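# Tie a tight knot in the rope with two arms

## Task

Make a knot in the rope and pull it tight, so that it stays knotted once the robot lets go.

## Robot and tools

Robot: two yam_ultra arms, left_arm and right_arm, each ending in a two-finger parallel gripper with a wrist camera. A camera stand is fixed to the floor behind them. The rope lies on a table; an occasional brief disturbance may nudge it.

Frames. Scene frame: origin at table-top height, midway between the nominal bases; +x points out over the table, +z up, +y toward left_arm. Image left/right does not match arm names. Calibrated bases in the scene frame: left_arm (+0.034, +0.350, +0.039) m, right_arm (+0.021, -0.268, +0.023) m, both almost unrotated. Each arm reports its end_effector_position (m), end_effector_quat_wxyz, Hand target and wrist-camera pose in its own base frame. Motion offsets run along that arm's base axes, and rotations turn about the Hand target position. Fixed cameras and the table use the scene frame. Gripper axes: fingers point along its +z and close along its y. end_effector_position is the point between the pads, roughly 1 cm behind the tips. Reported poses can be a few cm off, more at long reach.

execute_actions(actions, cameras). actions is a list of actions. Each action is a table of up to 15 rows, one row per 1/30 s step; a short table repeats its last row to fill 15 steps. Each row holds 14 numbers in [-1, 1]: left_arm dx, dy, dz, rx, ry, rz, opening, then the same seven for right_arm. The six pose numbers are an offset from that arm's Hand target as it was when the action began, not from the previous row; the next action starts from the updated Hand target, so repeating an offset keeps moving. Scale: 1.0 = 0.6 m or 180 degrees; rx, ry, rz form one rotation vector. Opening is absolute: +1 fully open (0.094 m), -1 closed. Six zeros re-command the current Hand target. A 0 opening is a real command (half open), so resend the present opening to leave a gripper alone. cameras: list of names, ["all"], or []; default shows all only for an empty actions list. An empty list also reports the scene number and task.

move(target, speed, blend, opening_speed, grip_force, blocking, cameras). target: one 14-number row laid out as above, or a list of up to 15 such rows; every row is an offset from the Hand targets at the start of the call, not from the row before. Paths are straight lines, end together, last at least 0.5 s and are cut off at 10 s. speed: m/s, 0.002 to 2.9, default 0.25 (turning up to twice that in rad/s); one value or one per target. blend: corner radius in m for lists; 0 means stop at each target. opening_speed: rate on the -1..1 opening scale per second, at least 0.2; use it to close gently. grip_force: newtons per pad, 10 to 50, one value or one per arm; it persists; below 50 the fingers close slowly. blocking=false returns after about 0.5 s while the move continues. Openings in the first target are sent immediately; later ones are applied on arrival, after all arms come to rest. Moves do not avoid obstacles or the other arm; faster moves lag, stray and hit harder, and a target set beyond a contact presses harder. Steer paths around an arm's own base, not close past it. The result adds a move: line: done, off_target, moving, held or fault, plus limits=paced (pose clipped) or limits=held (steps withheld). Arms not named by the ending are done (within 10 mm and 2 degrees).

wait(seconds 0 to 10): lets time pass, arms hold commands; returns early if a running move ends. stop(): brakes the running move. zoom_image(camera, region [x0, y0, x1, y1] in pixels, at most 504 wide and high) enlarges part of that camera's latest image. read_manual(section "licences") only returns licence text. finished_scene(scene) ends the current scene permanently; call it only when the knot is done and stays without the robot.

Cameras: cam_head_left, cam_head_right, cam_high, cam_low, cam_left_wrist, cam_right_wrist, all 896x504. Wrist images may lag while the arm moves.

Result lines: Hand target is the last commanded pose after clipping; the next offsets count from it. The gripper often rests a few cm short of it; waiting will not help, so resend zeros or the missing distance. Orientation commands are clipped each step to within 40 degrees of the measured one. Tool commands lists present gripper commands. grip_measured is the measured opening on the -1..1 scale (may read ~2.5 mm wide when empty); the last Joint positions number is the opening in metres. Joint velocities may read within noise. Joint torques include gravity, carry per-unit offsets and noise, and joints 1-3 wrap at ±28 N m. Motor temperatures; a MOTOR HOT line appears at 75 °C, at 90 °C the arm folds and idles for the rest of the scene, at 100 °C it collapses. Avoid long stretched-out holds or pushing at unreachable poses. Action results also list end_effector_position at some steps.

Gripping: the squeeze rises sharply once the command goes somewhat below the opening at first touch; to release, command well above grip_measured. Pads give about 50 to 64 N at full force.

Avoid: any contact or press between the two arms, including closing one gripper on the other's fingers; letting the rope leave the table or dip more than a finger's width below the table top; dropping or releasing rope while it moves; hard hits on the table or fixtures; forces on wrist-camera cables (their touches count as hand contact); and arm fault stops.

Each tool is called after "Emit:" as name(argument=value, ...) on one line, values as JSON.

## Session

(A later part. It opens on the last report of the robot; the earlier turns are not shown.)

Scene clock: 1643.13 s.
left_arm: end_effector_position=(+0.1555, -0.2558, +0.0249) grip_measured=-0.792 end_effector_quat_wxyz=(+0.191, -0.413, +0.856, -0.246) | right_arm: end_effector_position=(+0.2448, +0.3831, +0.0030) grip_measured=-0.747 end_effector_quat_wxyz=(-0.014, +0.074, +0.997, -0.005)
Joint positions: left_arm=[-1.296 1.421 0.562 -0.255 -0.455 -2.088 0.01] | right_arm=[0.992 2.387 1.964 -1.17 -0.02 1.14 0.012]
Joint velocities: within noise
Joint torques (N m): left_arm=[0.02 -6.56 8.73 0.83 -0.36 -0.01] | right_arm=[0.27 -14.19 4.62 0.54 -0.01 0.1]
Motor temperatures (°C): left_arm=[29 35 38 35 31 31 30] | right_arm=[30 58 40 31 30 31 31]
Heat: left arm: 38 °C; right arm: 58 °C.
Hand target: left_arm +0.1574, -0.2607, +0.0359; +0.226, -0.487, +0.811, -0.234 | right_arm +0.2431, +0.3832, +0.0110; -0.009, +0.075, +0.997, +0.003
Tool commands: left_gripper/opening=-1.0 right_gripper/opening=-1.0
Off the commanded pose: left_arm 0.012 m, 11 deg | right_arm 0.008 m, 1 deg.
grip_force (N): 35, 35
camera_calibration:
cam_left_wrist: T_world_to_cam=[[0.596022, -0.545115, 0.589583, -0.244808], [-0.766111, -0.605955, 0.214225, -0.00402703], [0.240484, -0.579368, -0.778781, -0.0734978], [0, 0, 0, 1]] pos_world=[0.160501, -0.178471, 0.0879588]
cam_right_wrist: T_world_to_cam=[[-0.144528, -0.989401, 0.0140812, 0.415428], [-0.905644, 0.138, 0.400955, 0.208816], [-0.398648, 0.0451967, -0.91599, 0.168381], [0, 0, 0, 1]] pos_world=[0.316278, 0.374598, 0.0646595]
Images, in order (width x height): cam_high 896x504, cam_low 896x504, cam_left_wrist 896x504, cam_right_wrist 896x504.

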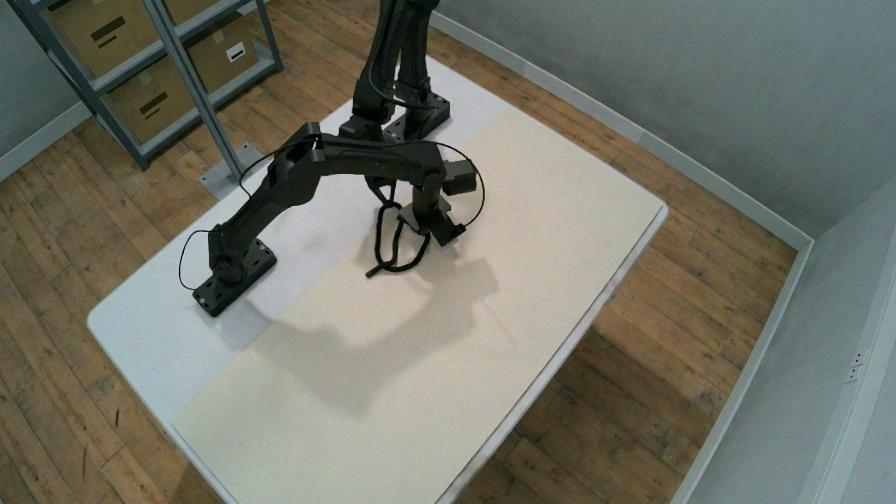

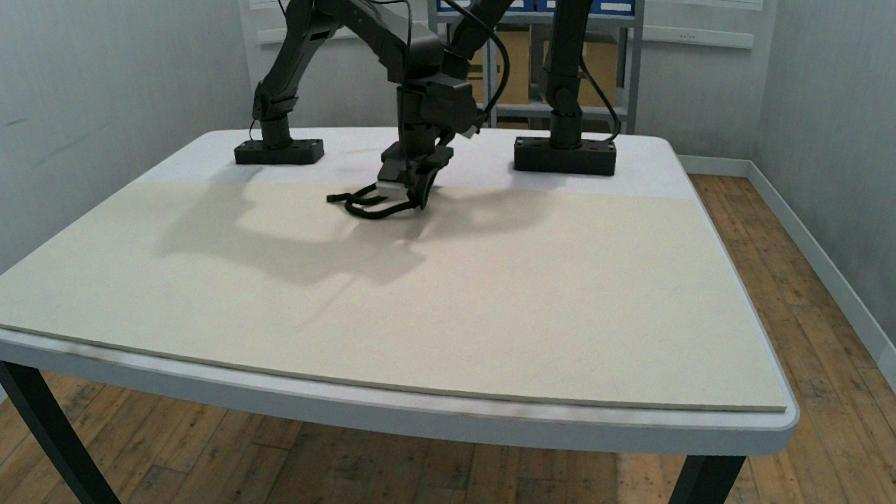

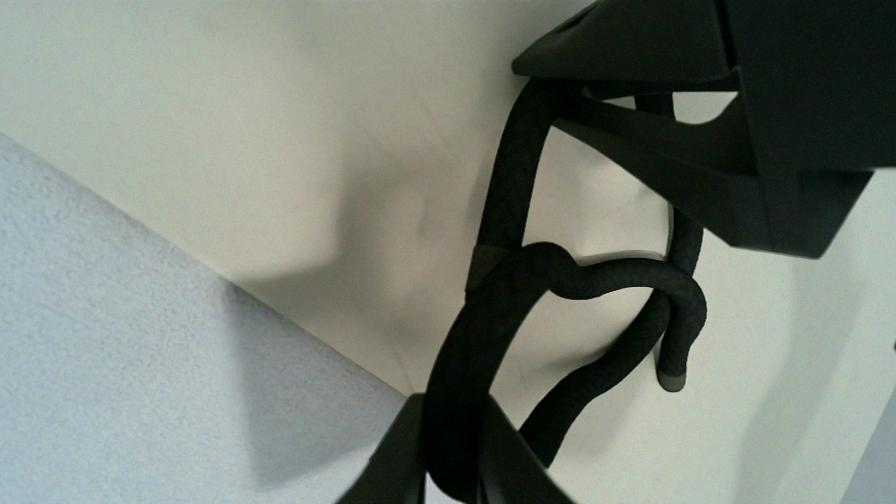

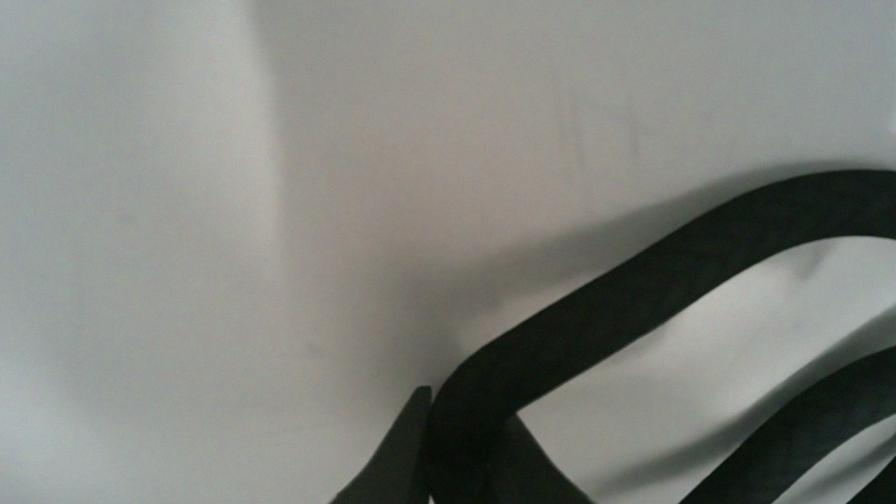

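Emit:
zoom_image(camera="cam_high", region=[330, 160, 490, 300])

Emit:
zoom_image(camera="cam_low", region=[310, 130, 470, 230])

Scaled by 3.150.

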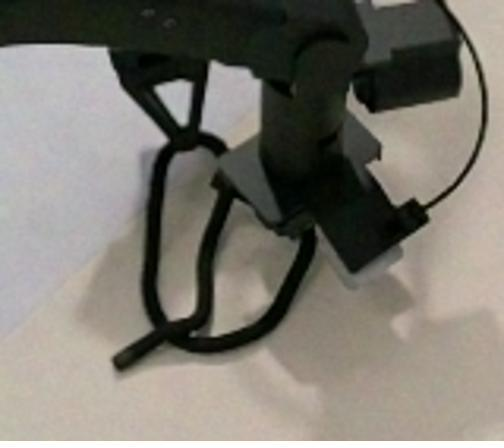

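Scaled by 3.150.

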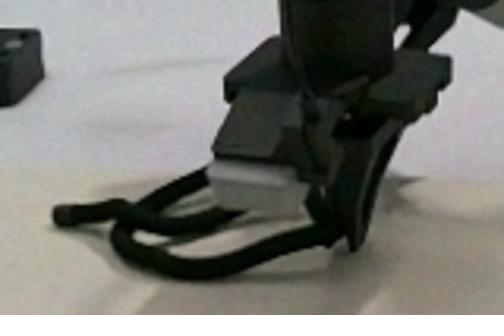

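Emit:
move(target=[0,0,0,0,0,0,-1,0.05,0.05,0,0,0,0,-1], speed=0.1, cameras=["cam_left_wrist"])

Scene clock: 1703.53 s.
left_arm: end_effector_position=(+0.1551, -0.2553, +0.0245) grip_measured=-0.792 end_effector_quat_wxyz=(+0.191, -0.413, +0.856, -0.244) | right_arm: end_effector_position=(+0.2698, +0.4156, +0.0198) grip_measured=-0.747 end_effector_quat_wxyz=(-0.003, +0.074, +0.997, +0.014)
Joint positions: left_arm=[-1.296 1.421 0.562 -0.258 -0.453 -2.088 0.01] | right_arm=[0.986 2.543 2.315 -1.321 -0.02 1.133 0.012]
Joint torques (N m): left_arm=[0.1 -6.56 8.83 0.83 -0.35 -0.01] | right_arm=[-0.58 -10.19 9.05 0.32 0 -0.02]
Motor temperatures (°C): left_arm=[29 35 39 34 31 31 31] | right_arm=[30 60 40 31 30 31 31]
Heat: left arm: 39 °C; right arm: 60 °C.
Hand target: left_arm +0.1574, -0.2606, +0.0359; +0.226, -0.487, +0.811, -0.234 | right_arm +0.2730, +0.4132, +0.0109; -0.009, +0.075, +0.997, +0.003
Off the commanded pose: left_arm 0.013 m, 11 deg | right_arm 0.010 m, 1 deg.
joint sent to its limit (left arm) — joint 6 (wrist roll), lower limit. The joint targets are off in orientation, not in position.
grip_force (N): 35, 35
move: off_target (left_arm)
camera_calibration:
cam_left_wrist: T_world_to_cam=[[0.59693, -0.547058, 0.586858, -0.244608], [-0.766057, -0.605995, 0.214307, -0.00395725], [0.238395, -0.577493, -0.780814, -0.0726572], [0, 0, 0, 1]] pos_world=[0.160303, -0.178172, 0.0876663]
Images, in order (width x height): cam_left_wrist 896x504.

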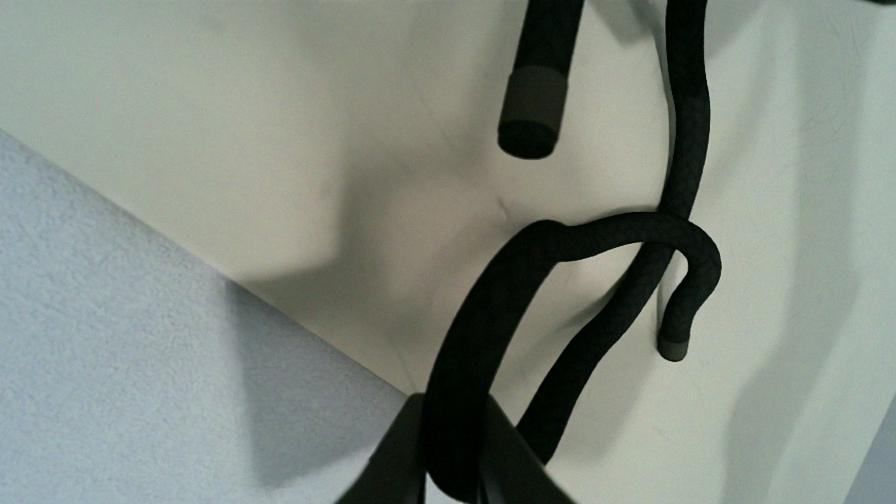

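Emit:
move(target=[[0,0,-0.055,0,0,0,-1,0,0,-0.045,0,0,0,-1],[0,0,-0.055,0,0,0,-0.4,0,0,-0.045,0,0,0,-0.4],[-0.02,0.02,0.12,0,0,0,-0.4,0,0,0.12,0,0,0,-0.4]], speed=0.1, cameras=["cam_left_wrist","cam_right_wrist"])

Scene clock: 1713.03 s.
left_arm: end_effector_position=(+0.1443, -0.2456, +0.0959) grip_measured=-0.402 end_effector_quat_wxyz=(+0.183, -0.403, +0.862, -0.249) | right_arm: end_effector_position=(+0.2702, +0.4162, +0.0783) grip_measured=-0.403 end_effector_quat_wxyz=(+0.003, +0.073, +0.997, +0.025)
Joint positions: left_arm=[-1.319 1.205 0.724 -0.63 -0.444 -2.088 0.028] | right_arm=[0.986 2.563 2.586 -1.546 -0.02 1.133 0.028]
Joint torques (N m): left_arm=[0.08 -4.44 10.28 0.83 -0.33 -0.01] | right_arm=[-0.57 -12.6 7.75 0.36 -0.01 0.01]
Motor temperatures (°C): left_arm=[29 35 39 34 31 31 30] | right_arm=[30 57 41 31 30 31 31]
Heat: left arm: 39 °C; right arm: 57 °C.
Hand target: left_arm +0.1454, -0.2486, +0.1079; +0.226, -0.487, +0.810, -0.234 | right_arm +0.2730, +0.4132, +0.0829; -0.009, +0.075, +0.997, +0.003
Off the commanded pose: left_arm 0.012 m, 12 deg | right_arm 0.006 m, 3 deg.
joint sent to its limit (left arm) — joint 6 (wrist roll), lower limit. The joint targets are off in orientation, not in position.
joint sent to its limit (right arm) — joint 4 (wrist pitch), lower limit. The joint targets are off in orientation, not in position.
grip_force (N): 35, 35
move: off_target (left_arm, right_arm); target 2's new opening was sent with left_arm's hand 0.012 m and 11 deg from that target
camera_calibration:
cam_left_wrist: T_world_to_cam=[[0.585997, -0.558717, 0.586893, -0.276029], [-0.780649, -0.583434, 0.224034, -0.0149948], [0.217242, -0.589441, -0.778052, -0.00872456], [0, 0, 0, 1]] pos_world=[0.151942, -0.168113, 0.158571]
cam_right_wrist: T_world_to_cam=[[-0.142734, -0.988547, -0.0490064, 0.454926], [-0.920516, 0.114391, 0.373583, 0.213107], [-0.363699, 0.0984342, -0.926301, 0.21523], [0, 0, 0, 1]] pos_world=[0.339381, 0.404152, 0.142049]
Images, in order (width x height): cam_left_wrist 896x504, cam_right_wrist 896x504.

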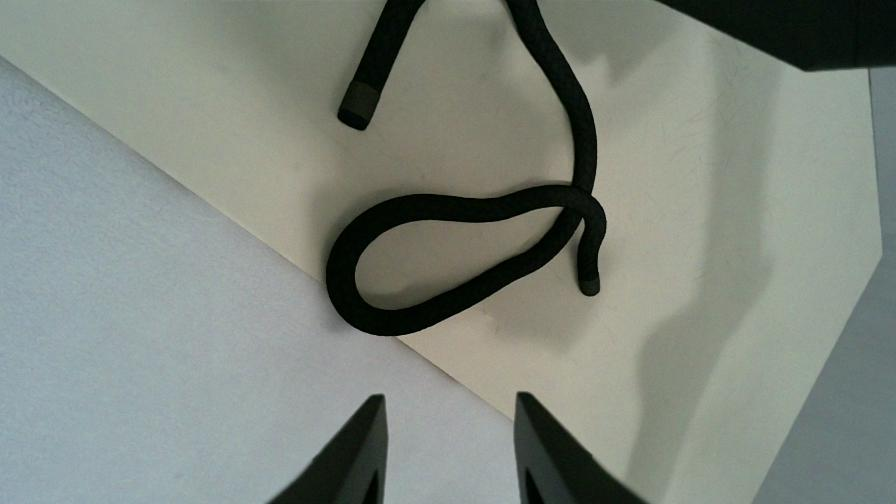

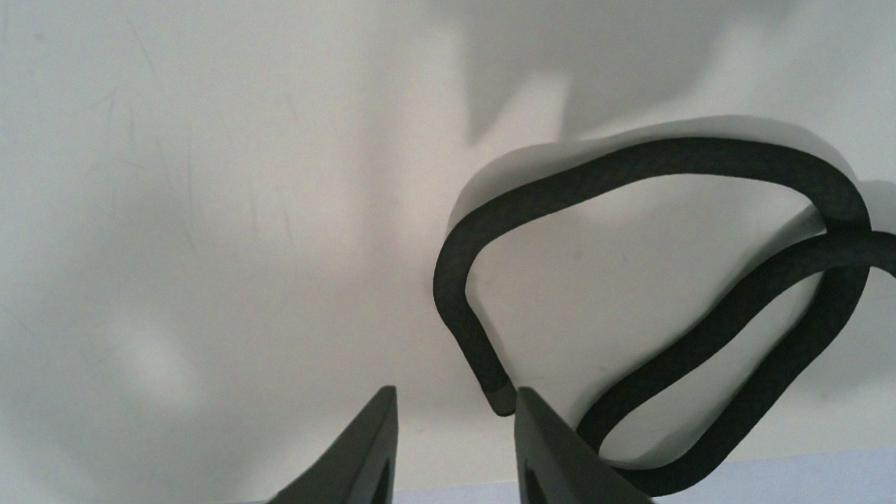

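Emit:
move(target=[[0,0,0,0,0,0,-0.4,-0.167,-0.333,0.133,0,0,0,-0.4],[0.213,0.085,-0.05,0.19,0.128,-0.438,-0.4,-0.167,-0.333,0.133,0,0,0,-0.4]], speed=0.25, blend=0.02, cameras=["cam_left_wrist","cam_high"])

Scene clock: 1767.80 s.
left_arm: end_effector_position=(+0.2664, -0.1977, +0.0744) grip_measured=-0.402 end_effector_quat_wxyz=(-0.004, +0.174, +0.985, -0.006) | right_arm: end_effector_position=(+0.1769, +0.2221, +0.1657) grip_measured=-0.403 end_effector_quat_wxyz=(-0.002, +0.074, +0.997, +0.014)
Joint positions: left_arm=[-0.634 1.819 1.381 -1.134 0.014 -0.283 0.028] | right_arm=[0.882 1.605 1.498 -1.444 -0.02 1.03 0.028]
Joint torques (N m): left_arm=[0.49 -8.18 9.25 0.17 -0.15 0.06] | right_arm=[-0.51 -6.76 4.71 0.37 0.01 -0.01]
Heat: left arm: 42 °C; right arm: 54 °C.
Hand target: left_arm +0.2731, -0.1976, +0.0778; +0.000, +0.174, +0.985, -0.001 | right_arm +0.1727, +0.2134, +0.1626; -0.009, +0.075, +0.997, +0.003
Off the commanded pose: left_arm 0.008 m, 1 deg | right_arm 0.010 m, 2 deg.
grip_force (N): 35, 35
move: done
camera_calibration:
cam_left_wrist: T_world_to_cam=[[-0.356614, -0.933785, 0.02953, -0.0897035], [-0.841339, 0.33473, 0.424387, 0.29595], [-0.406171, 0.126498, -0.904999, 0.293307], [0, 0, 0, 1]] pos_world=[0.336137, -0.21993, 0.142494]
Images, in order (width x height): cam_high 896x504, cam_left_wrist 896x504.

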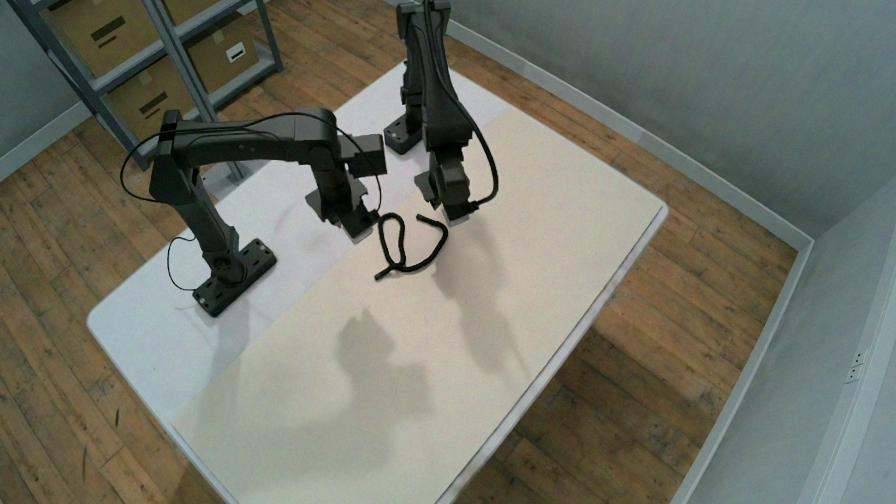

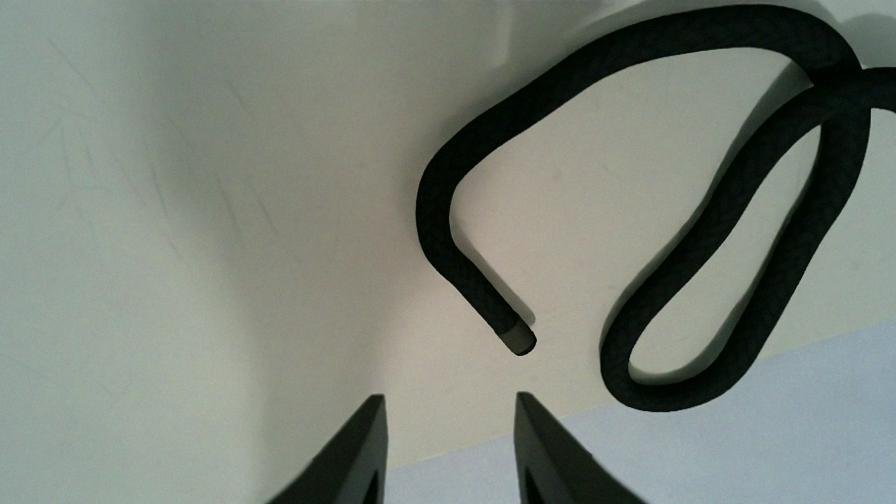

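Emit:
move(target=[[0.028,0,-0.1,0,0,0,-0.3,0,0,0,0,0,0,-0.4],[0.028,0,-0.177,0,0,0,-0.3,0,0,0,0,0,0,-0.4]], speed=0.15, cameras=["cam_left_wrist"])

Scene clock: 1777.73 s.
left_arm: end_effector_position=(+0.2833, -0.1978, -0.0196) grip_measured=-0.302 end_effector_quat_wxyz=(-0.014, +0.174, +0.985, -0.001) | right_arm: end_effector_position=(+0.1769, +0.2221, +0.1657) grip_measured=-0.403 end_effector_quat_wxyz=(-0.002, +0.074, +0.997, +0.014)
Joint positions: left_arm=[-0.605 2.014 1.25 -0.831 0.014 -0.255 0.033] | right_arm=[0.882 1.605 1.498 -1.444 -0.02 1.03 0.028]
Joint torques (N m): left_arm=[0.47 -9.5 4.62 0.82 -0.14 0.05] | right_arm=[-0.53 -6.75 4.74 0.37 0.01 -0.01]
Motor temperatures (°C): left_arm=[29 34 41 34 31 31 30] | right_arm=[30 52 40 31 30 31 30]
Heat: left arm: 41 °C; right arm: 52 °C.
Hand target: left_arm +0.2899, -0.1977, -0.0283; +0.000, +0.174, +0.985, -0.001 | right_arm +0.1727, +0.2134, +0.1626; -0.009, +0.075, +0.997, +0.003
Off the commanded pose: left_arm 0.011 m, 2 deg | right_arm 0.010 m, 2 deg.
grip_force (N): 35, 35
move: off_target (left_arm)
camera_calibration:
cam_left_wrist: T_world_to_cam=[[-0.356107, -0.93415, 0.0234915, -0.081384], [-0.8335, 0.328903, 0.44396, 0.347051], [-0.422451, 0.138517, -0.895739, 0.222241], [0, 0, 0, 1]] pos_world=[0.354172, -0.220955, 0.0469053]
Images, in order (width x height): cam_left_wrist 896x504.

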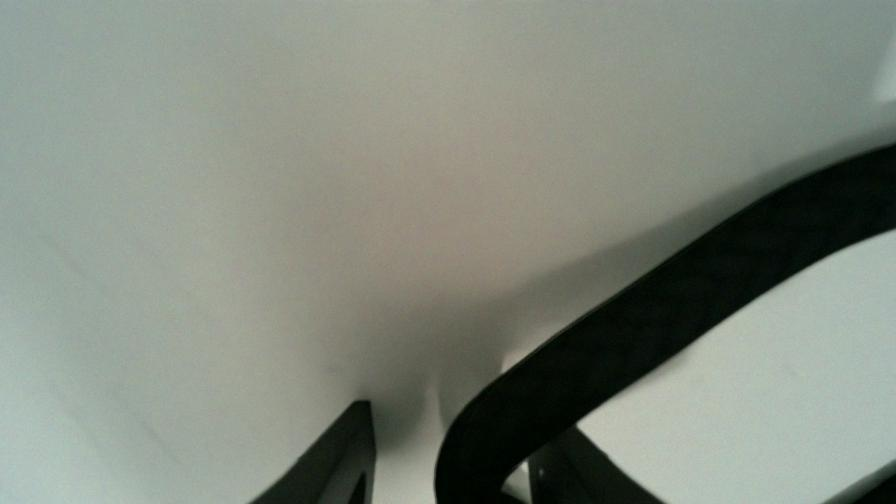

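Emit:
move(target=[[0,0,0,0,0,0,-1,0,0,0,0,0,0,-0.4],[0,0,0.1,0,0,0,-1,0,0,0,0,0,0,-0.4],[-0.055,-0.125,0.1,0,0,0.22,-1,0,0,0,0,0,0,-0.4]], speed=0.12, opening_speed=1, cameras=["cam_left_wrist","cam_right_wrist","cam_high","cam_low"])

Scene clock: 1800.27 s.
left_arm: end_effector_position=(+0.2539, -0.2700, +0.0308) grip_measured=-0.782 end_effector_quat_wxyz=(-0.003, -0.168, +0.986, -0.007) | right_arm: end_effector_position=(+0.1769, +0.2221, +0.1657) grip_measured=-0.403 end_effector_quat_wxyz=(-0.002, +0.074, +0.997, +0.014)
Joint positions: left_arm=[-0.813 1.995 1.441 -1.008 0.013 -1.151 0.01] | right_arm=[0.882 1.605 1.498 -1.444 -0.02 1.03 0.028]
Joint torques (N m): left_arm=[-0.32 -9.47 9.02 0.15 -0.14 -0.06] | right_arm=[-0.51 -6.75 4.72 0.36 0.01 -0.01]
Heat: left arm: 38 °C; right arm: 49 °C.
Hand target: left_arm +0.2570, -0.2727, +0.0318; +0.000, -0.170, +0.985, -0.001 | right_arm +0.1727, +0.2134, +0.1626; -0.009, +0.075, +0.997, +0.003
Off the commanded pose: left_arm 0.004 m, 1 deg | right_arm 0.010 m, 2 deg.
grip_force (N): 35, 35
move: done
camera_calibration:
cam_left_wrist: T_world_to_cam=[[0.31798, -0.947635, 0.0296036, -0.33548], [-0.861025, -0.275565, 0.427435, 0.168142], [-0.396894, -0.161405, -0.903561, 0.177777], [0, 0, 0, 1]] pos_world=[0.32201, -0.242885, 0.0986943]
cam_right_wrist: T_world_to_cam=[[-0.144401, -0.989173, -0.0261729, 0.25063], [-0.915868, 0.123593, 0.381983, 0.112445], [-0.374613, 0.0791298, -0.923798, 0.287157], [0, 0, 0, 1]] pos_world=[0.246748, 0.211297, 0.228883]
Images, in order (width x height): cam_high 896x504, cam_low 896x504, cam_left_wrist 896x504, cam_right_wrist 896x504.

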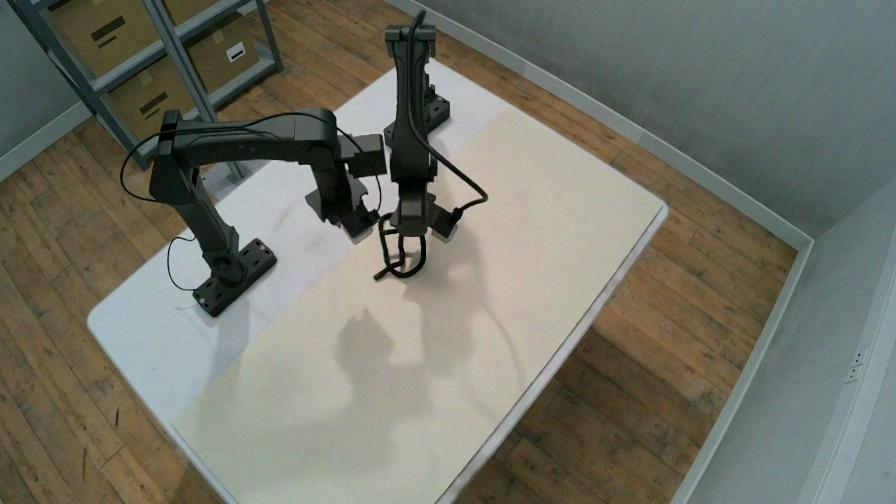

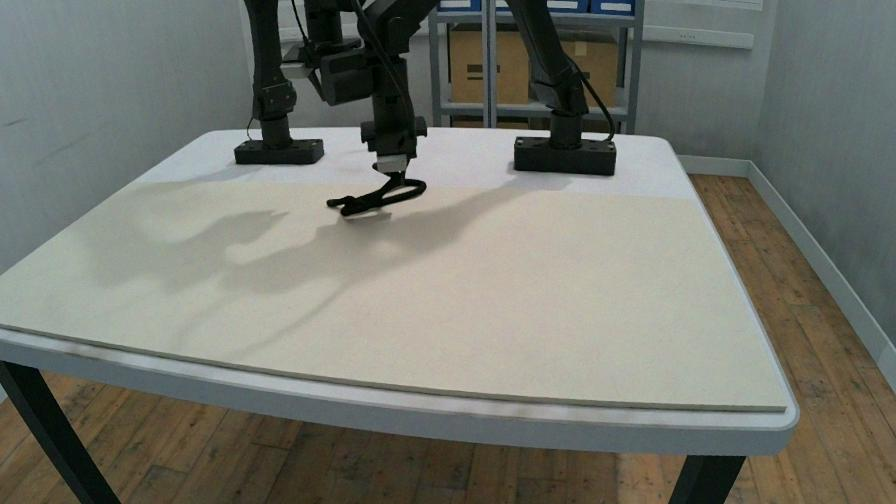

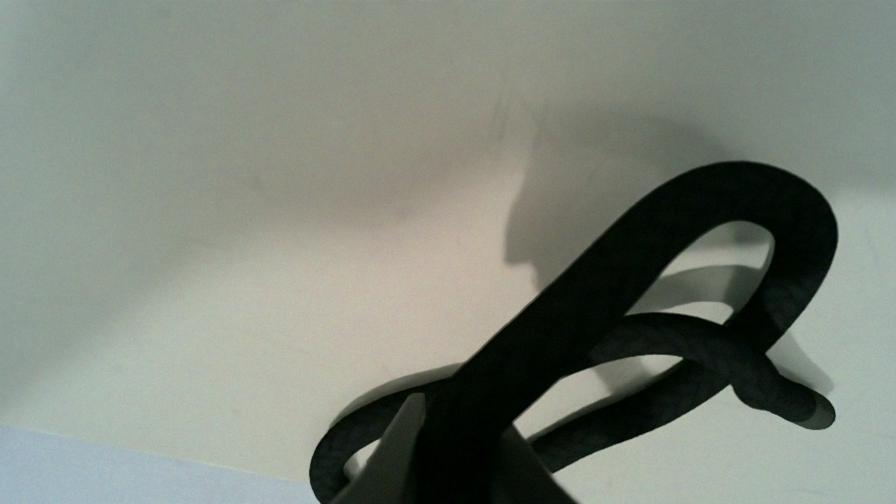

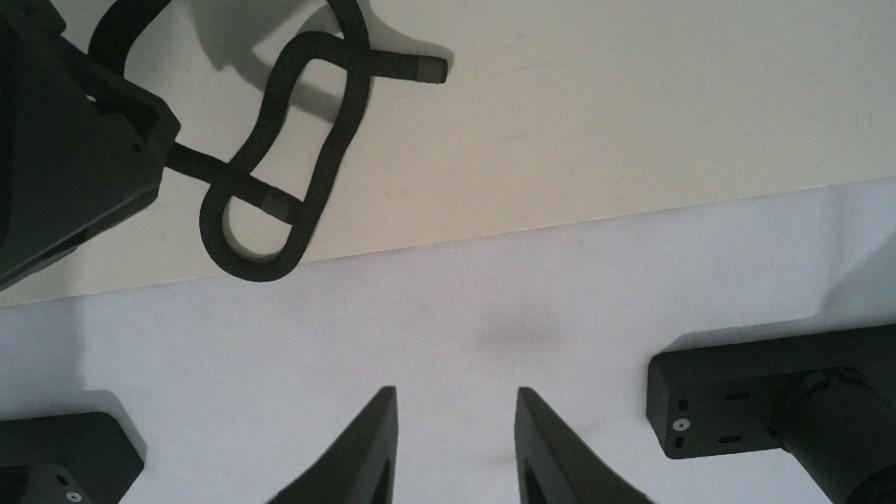

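Emit:
move(target=[0,0,-0.052,0,0,0,-1,0.089,0.078,-0.138,0.181,-0.0714,-0.1224,-0.4], speed=0.15, cameras=["cam_left_wrist","cam_right_wrist","cam_high","cam_low"])

Scene clock: 1866.23 s.
left_arm: end_effector_position=(+0.2603, -0.2768, +0.0126) grip_measured=-0.782 end_effector_quat_wxyz=(+0.002, -0.169, +0.986, -0.014) | right_arm: end_effector_position=(+0.2279, +0.2655, +0.0808) grip_measured=-0.403 end_effector_quat_wxyz=(+0.078, +0.251, +0.921, +0.288)
Joint positions: left_arm=[-0.813 2.037 1.427 -0.935 0.013 -1.152 0.01] | right_arm=[0.785 1.4 0.789 -0.368 -0.144 1.362 0.028]
Joint torques (N m): left_arm=[-0.32 -9.8 4.68 0.53 -0.13 -0.06] | right_arm=[-0.53 -6.45 5.23 1.87 -0.06 0.05]
Motor temperatures (°C): left_arm=[29 38 40 33 31 31 30] | right_arm=[30 46 40 31 30 31 30]
Heat: left arm: 40 °C; right arm: 46 °C.
Hand target: left_arm +0.2570, -0.2727, +0.0005; +0.000, -0.170, +0.985, -0.001 | right_arm +0.2263, +0.2602, +0.0799; +0.081, +0.255, +0.919, +0.290
Off the commanded pose: left_arm 0.013 m, 2 deg | right_arm 0.006 m, 1 deg.
grip_force (N): 35, 35
move: off_target (left_arm)
camera_calibration:
cam_left_wrist: T_world_to_cam=[[0.318288, -0.946947, 0.0445476, -0.343561], [-0.865603, -0.271143, 0.420967, 0.182126], [-0.386555, -0.172549, -0.905981, 0.156995], [0, 0, 0, 1]] pos_world=[0.327687, -0.248863, 0.0808704]
cam_right_wrist: T_world_to_cam=[[-0.415783, -0.710199, -0.568103, 0.330218], [-0.907673, 0.28486, 0.308196, 0.147525], [-0.0570503, 0.643795, -0.763069, -0.0109235], [0, 0, 0, 1]] pos_world=[0.27058, 0.199529, 0.133796]
Images, in order (width x height): cam_high 896x504, cam_low 896x504, cam_left_wrist 896x504, cam_right_wrist 896x504.

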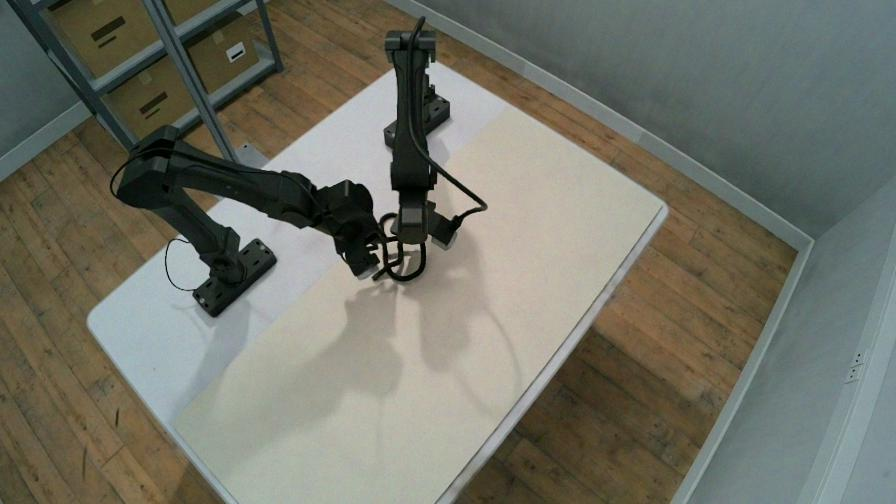

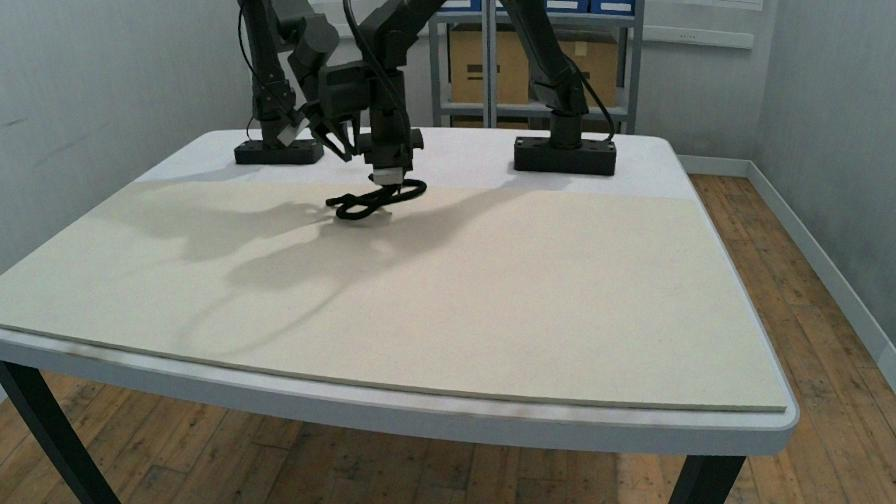

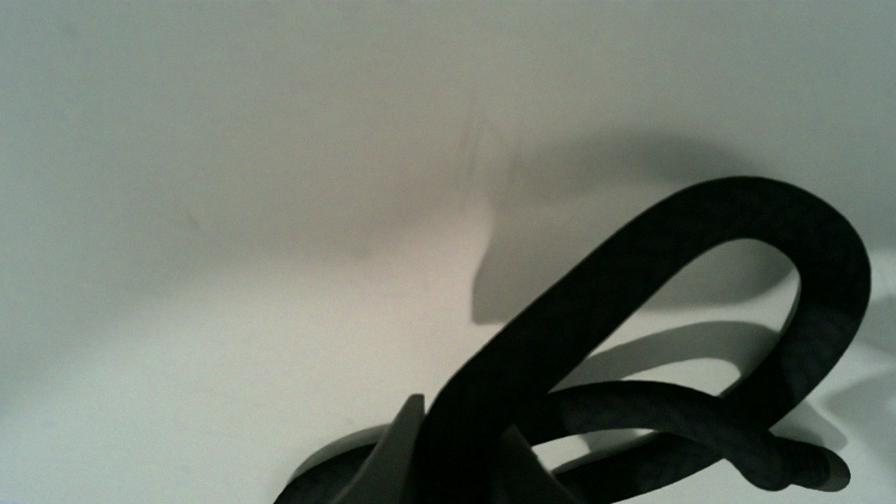

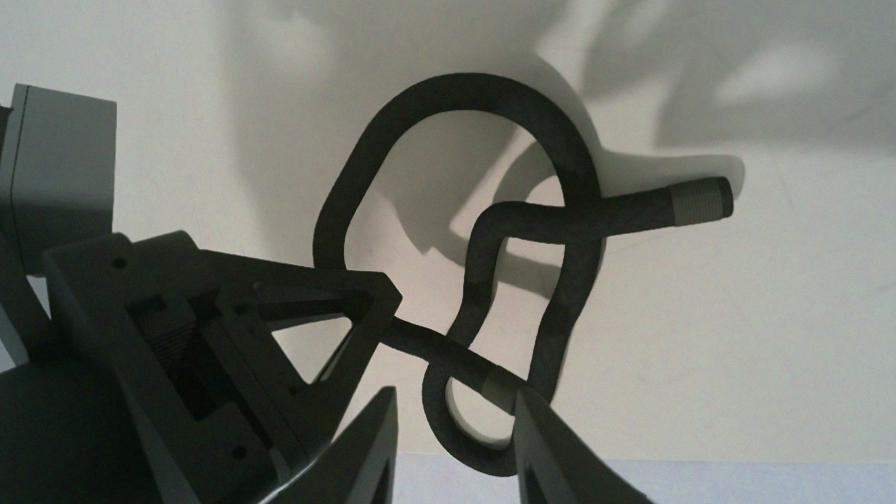

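Emit:
move(target=[[0,0,0,0,0,0,-1,0.002,0.018,-0.09,-0.0714,0.0429,0,-0.6],[0,0,0,0,0,0,-1,0.002,0.018,-0.125,-0.0714,0.0429,0,-0.6]], speed=0.1, cameras=["cam_right_wrist","cam_left_wrist"])

Scene clock: 1886.07 s.
left_arm: end_effector_position=(+0.2603, -0.2768, +0.0126) grip_measured=-0.782 end_effector_quat_wxyz=(+0.002, -0.169, +0.986, -0.014) | right_arm: end_effector_position=(+0.2254, +0.2665, +0.0406) grip_measured=-0.597 end_effector_quat_wxyz=(+0.055, +0.260, +0.939, +0.217)
Joint positions: left_arm=[-0.813 2.037 1.427 -0.935 0.013 -1.152 0.01] | right_arm=[0.813 1.564 0.846 -0.412 -0.103 1.376 0.019]
Joint torques (N m): left_arm=[-0.31 -9.8 4.71 0.54 -0.14 -0.05] | right_arm=[-0.08 -5.9 6.53 1.43 -0.05 0.04]
Heat: left arm: 38 °C; right arm: 47 °C.
Hand target: left_arm +0.2570, -0.2727, +0.0005; +0.000, -0.170, +0.985, -0.001 | right_arm +0.2252, +0.2659, +0.0408; +0.055, +0.260, +0.939, +0.216 (not the last commanded pose)
Off the commanded pose: left_arm 0.013 m, 2 deg | right_arm 0.036 m, 6 deg.
grip_force (N): 35, 35
move: held (right_arm; a check stopped the path), off_target (left_arm); path passed 0 of 2 targets; limits=held
pose unreachable (right arm): on one or more control steps of this call, first in action 0 (counted from 0), this arm could not follow its commanded pose, so it was not sent that pose on those steps. It may still have moved: this result reports where it is.
cause: moving toward the commanded pose would bring a part of the arm too close to another arm (this arm's wrist (the part past joint 4) and the left arm's wrist (the part past joint 4), at the place that arm is still heading or pushing toward).
camera_calibration:
cam_left_wrist: T_world_to_cam=[[0.318288, -0.946947, 0.0445476, -0.343561], [-0.865603, -0.271143, 0.420967, 0.182126], [-0.386555, -0.172549, -0.905981, 0.156995], [0, 0, 0, 1]] pos_world=[0.327687, -0.248863, 0.0808704]
cam_right_wrist: T_world_to_cam=[[-0.46268, -0.772938, -0.434158, 0.328945], [-0.877845, 0.331084, 0.346082, 0.136721], [-0.123757, 0.541248, -0.831706, 0.00276055], [0, 0, 0, 1]] pos_world=[0.272558, 0.207494, 0.0977932]
Images, in order (width x height): cam_left_wrist 896x504, cam_right_wrist 896x504.

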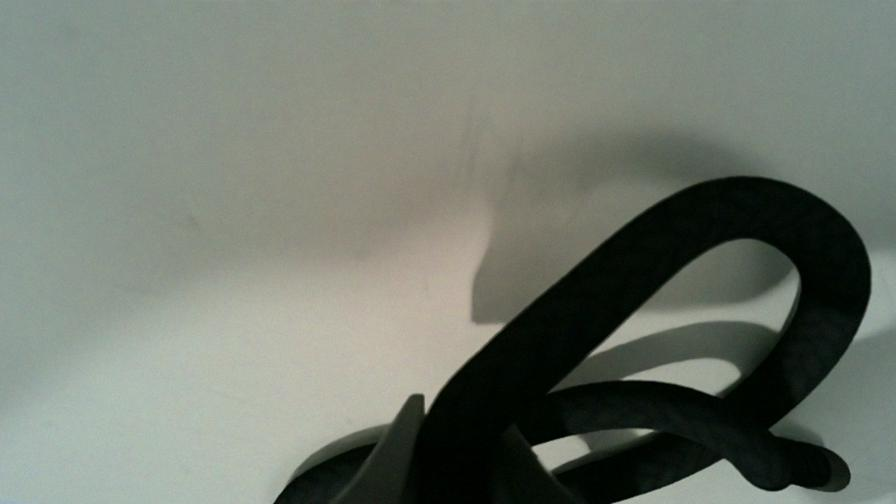

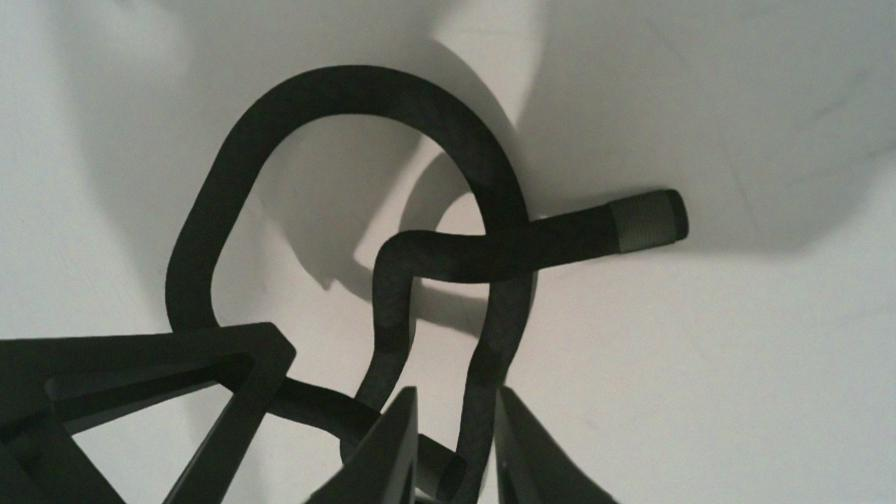

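Emit:
move(target=[[0,0,0,-0.109,0.019,0,-1,0,0,0,0,0,0,-0.6]], speed=0.1, cameras=["cam_right_wrist","cam_left_wrist"])

Scene clock: 1894.33 s.
left_arm: end_effector_position=(+0.2573, -0.2734, -0.0045) grip_measured=-0.782 end_effector_quat_wxyz=(-0.063, -0.170, +0.972, -0.152) | right_arm: end_effector_position=(+0.2254, +0.2665, +0.0406) grip_measured=-0.597 end_effector_quat_wxyz=(+0.055, +0.260, +0.939, +0.217)
Joint positions: left_arm=[-0.677 1.952 1.179 -0.647 0.297 -1.046 0.01] | right_arm=[0.813 1.564 0.846 -0.412 -0.103 1.376 0.019]
Joint torques (N m): left_arm=[0.44 -12.85 4.46 0.77 0.24 0.06] | right_arm=[-0.02 -5.89 6.53 1.42 -0.04 0.04]
Heat: left arm: 38 °C; right arm: 46 °C.
Hand target: left_arm +0.2569, -0.2726, +0.0005; -0.058, -0.167, +0.971, -0.163 | right_arm +0.2252, +0.2659, +0.0408; +0.055, +0.260, +0.939, +0.216
Off the commanded pose: left_arm 0.005 m, 1 deg | right_arm 0.001 m, 0 deg.
grip_force (N): 35, 35
move: done
camera_calibration:
cam_left_wrist: T_world_to_cam=[[0.336078, -0.895248, 0.292544, -0.327811], [-0.824893, -0.129886, 0.550165, 0.216414], [-0.454537, -0.426216, -0.782135, 0.0895984], [0, 0, 0, 1]] pos_world=[0.329415, -0.227175, 0.0469138]
cam_right_wrist: T_world_to_cam=[[-0.46268, -0.772938, -0.434158, 0.328945], [-0.877845, 0.331084, 0.346082, 0.136721], [-0.123757, 0.541248, -0.831706, 0.00276055], [0, 0, 0, 1]] pos_world=[0.272558, 0.207494, 0.0977932]
Images, in order (width x height): cam_left_wrist 896x504, cam_right_wrist 896x504.

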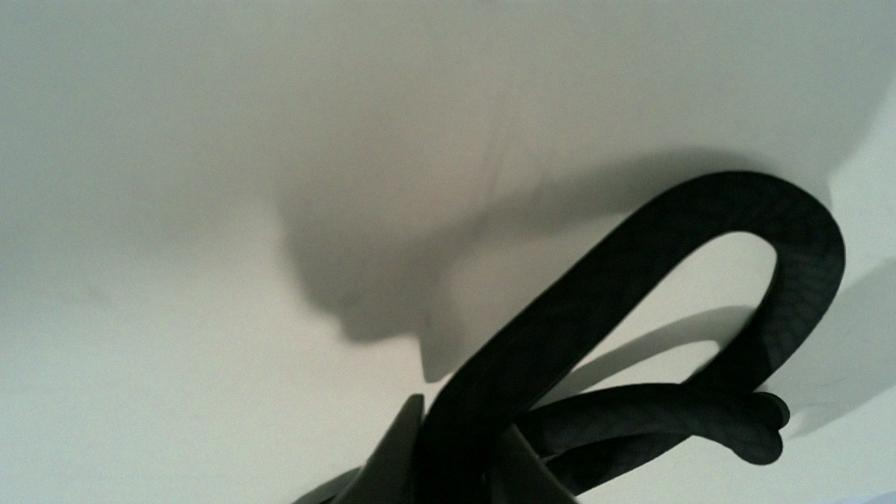

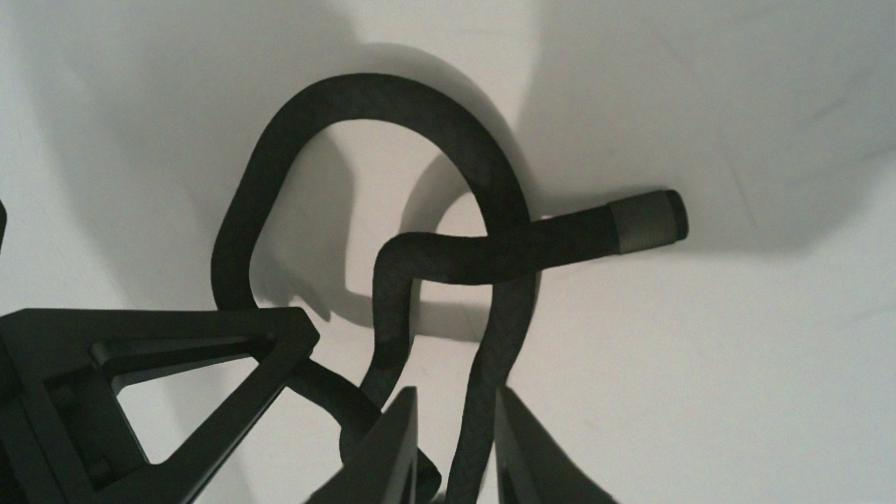

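Emit:
move(target=[[0,0,0,0,0,0,-1,0.0047,0.0127,-0.04,0,0,0,-0.6],[0,0,0,0,0,0,-1,0.0047,0.0127,-0.09,0,0,0,-0.6]], speed=0.08, cameras=["cam_right_wrist","cam_left_wrist"])

Scene clock: 1905.73 s.
left_arm: end_effector_position=(+0.2574, -0.2736, -0.0044) grip_measured=-0.782 end_effector_quat_wxyz=(-0.063, -0.169, +0.972, -0.153) | right_arm: end_effector_position=(+0.2368, +0.2786, +0.0005) grip_measured=-0.598 end_effector_quat_wxyz=(+0.063, +0.262, +0.935, +0.233)
Joint positions: left_arm=[-0.677 1.952 1.179 -0.646 0.297 -1.046 0.01] | right_arm=[0.813 1.7 0.782 -0.176 -0.104 1.384 0.019]
Joint torques (N m): left_arm=[0.44 -12.85 4.46 0.76 0.23 0.06] | right_arm=[0.8 -4.98 4.42 1.59 0.01 0.06]
Heat: left arm: 37 °C; right arm: 46 °C.
Hand target: left_arm +0.2569, -0.2727, +0.0005; -0.058, -0.167, +0.971, -0.163 | right_arm +0.2280, +0.2735, -0.0132; +0.055, +0.260, +0.939, +0.216
Off the commanded pose: left_arm 0.005 m, 1 deg | right_arm 0.017 m, 2 deg.
grip_force (N): 35, 35
move: off_target (right_arm)
camera_calibration:
cam_left_wrist: T_world_to_cam=[[0.3359, -0.894983, 0.293558, -0.32798], [-0.824969, -0.129147, 0.550225, 0.216608], [-0.45453, -0.426997, -0.781714, 0.0894362], [0, 0, 0, 1]] pos_world=[0.329515, -0.227373, 0.0470116]
cam_right_wrist: T_world_to_cam=[[-0.457722, -0.756878, -0.466504, 0.32046], [-0.883263, 0.327097, 0.335938, 0.159084], [-0.101672, 0.565811, -0.818242, -0.0478434], [0, 0, 0, 1]] pos_world=[0.282331, 0.217584, 0.056906]
Images, in order (width x height): cam_left_wrist 896x504, cam_right_wrist 896x504.

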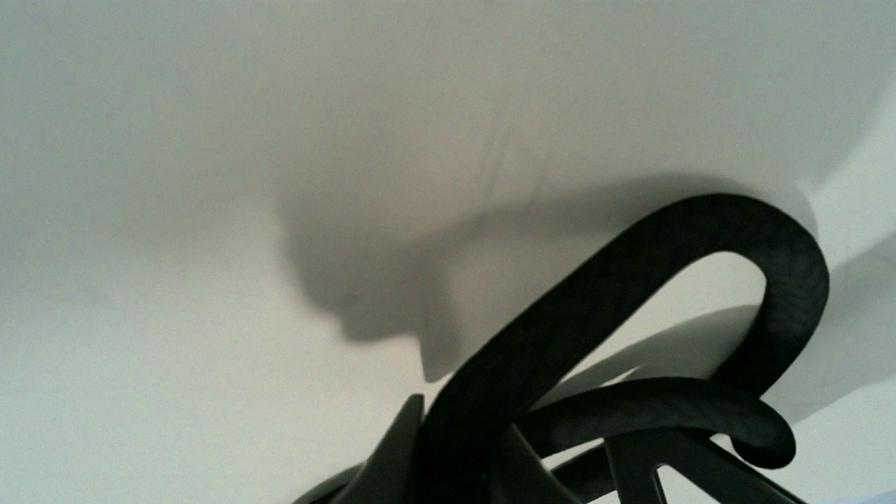

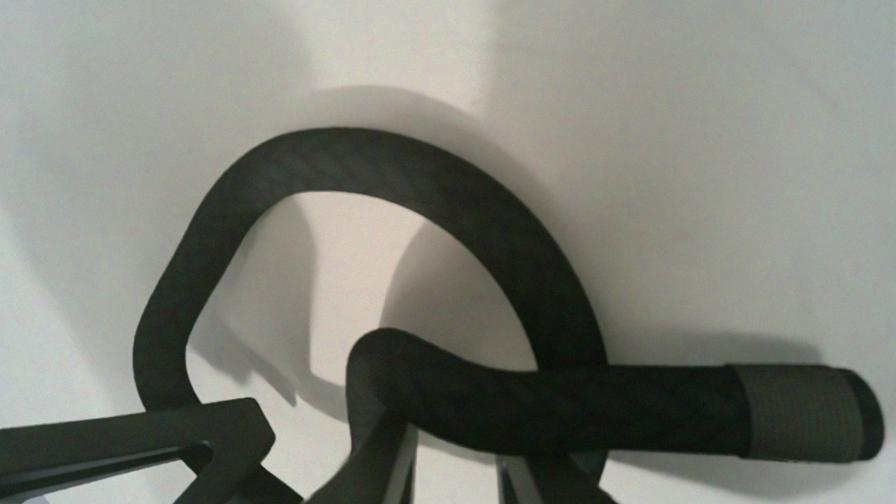

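Emit:
move(target=[[0,0,0,0,0,0,-1,0,0,0.06,0,0,0,-0.6],[0,0,0,0,0,0,-1,-0.033,0.008,0.06,0,0,0,-0.6]], speed=0.08, cameras=["cam_right_wrist","cam_left_wrist"])

Scene clock: 1912.60 s.
left_arm: end_effector_position=(+0.2573, -0.2736, -0.0044) grip_measured=-0.782 end_effector_quat_wxyz=(-0.063, -0.169, +0.972, -0.153) | right_arm: end_effector_position=(+0.2109, +0.2823, +0.0197) grip_measured=-0.598 end_effector_quat_wxyz=(+0.051, +0.260, +0.939, +0.220)
Joint positions: left_arm=[-0.677 1.952 1.179 -0.646 0.298 -1.045 0.01] | right_arm=[0.884 1.616 0.8 -0.305 -0.082 1.443 0.019]
Joint torques (N m): left_arm=[0.44 -12.83 4.49 0.77 0.24 0.06] | right_arm=[0.39 -7.65 5.82 1.25 0.1 0.07]
Heat: left arm: 37 °C; right arm: 45 °C.
Hand target: left_arm +0.2569, -0.2727, +0.0005; -0.058, -0.167, +0.971, -0.164 | right_arm +0.2082, +0.2782, +0.0227; +0.055, +0.260, +0.939, +0.216
Off the commanded pose: left_arm 0.005 m, 1 deg | right_arm 0.006 m, 1 deg.
grip_force (N): 35, 35
move: done
camera_calibration:
cam_left_wrist: T_world_to_cam=[[0.335558, -0.895053, 0.293735, -0.327981], [-0.824936, -0.128646, 0.550392, 0.216692], [-0.454842, -0.427001, -0.78153, 0.0894872], [0, 0, 0, 1]] pos_world=[0.329516, -0.227473, 0.0470112]
cam_right_wrist: T_world_to_cam=[[-0.462914, -0.770466, -0.438284, 0.324789], [-0.876878, 0.325752, 0.353511, 0.127185], [-0.129597, 0.547967, -0.8264, -0.0257382], [0, 0, 0, 1]] pos_world=[0.258539, 0.222912, 0.0761183]
Images, in order (width x height): cam_left_wrist 896x504, cam_right_wrist 896x504.

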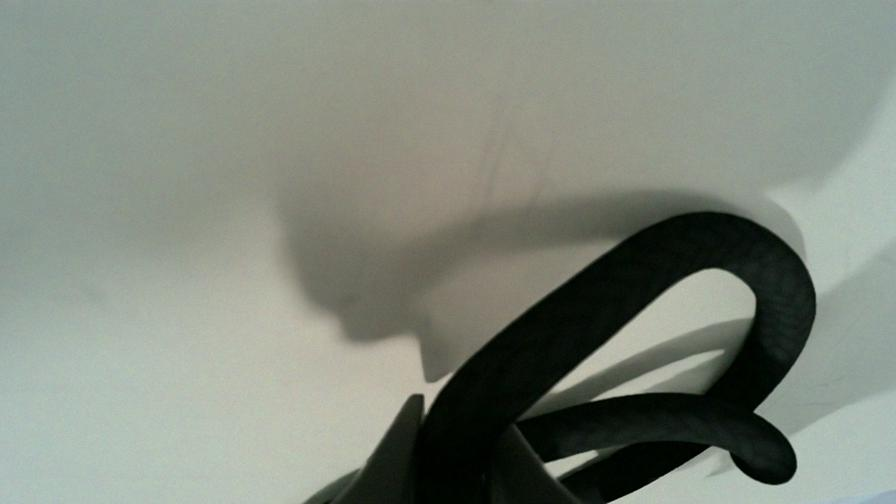

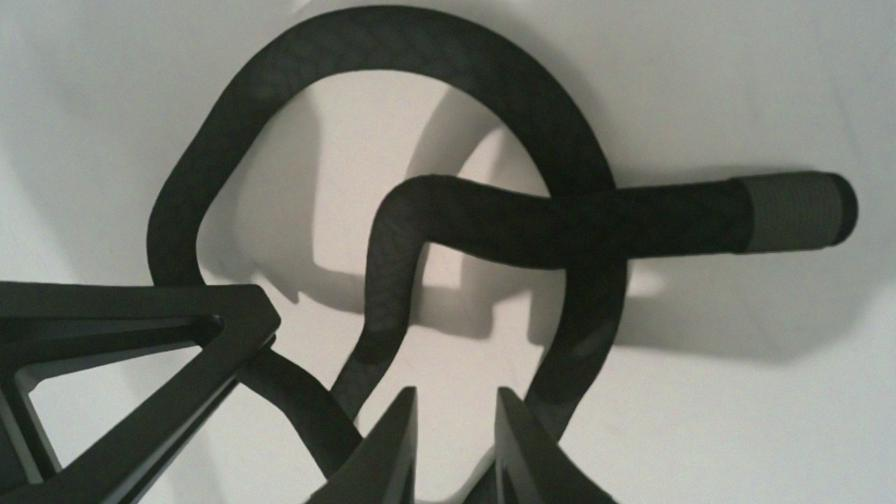

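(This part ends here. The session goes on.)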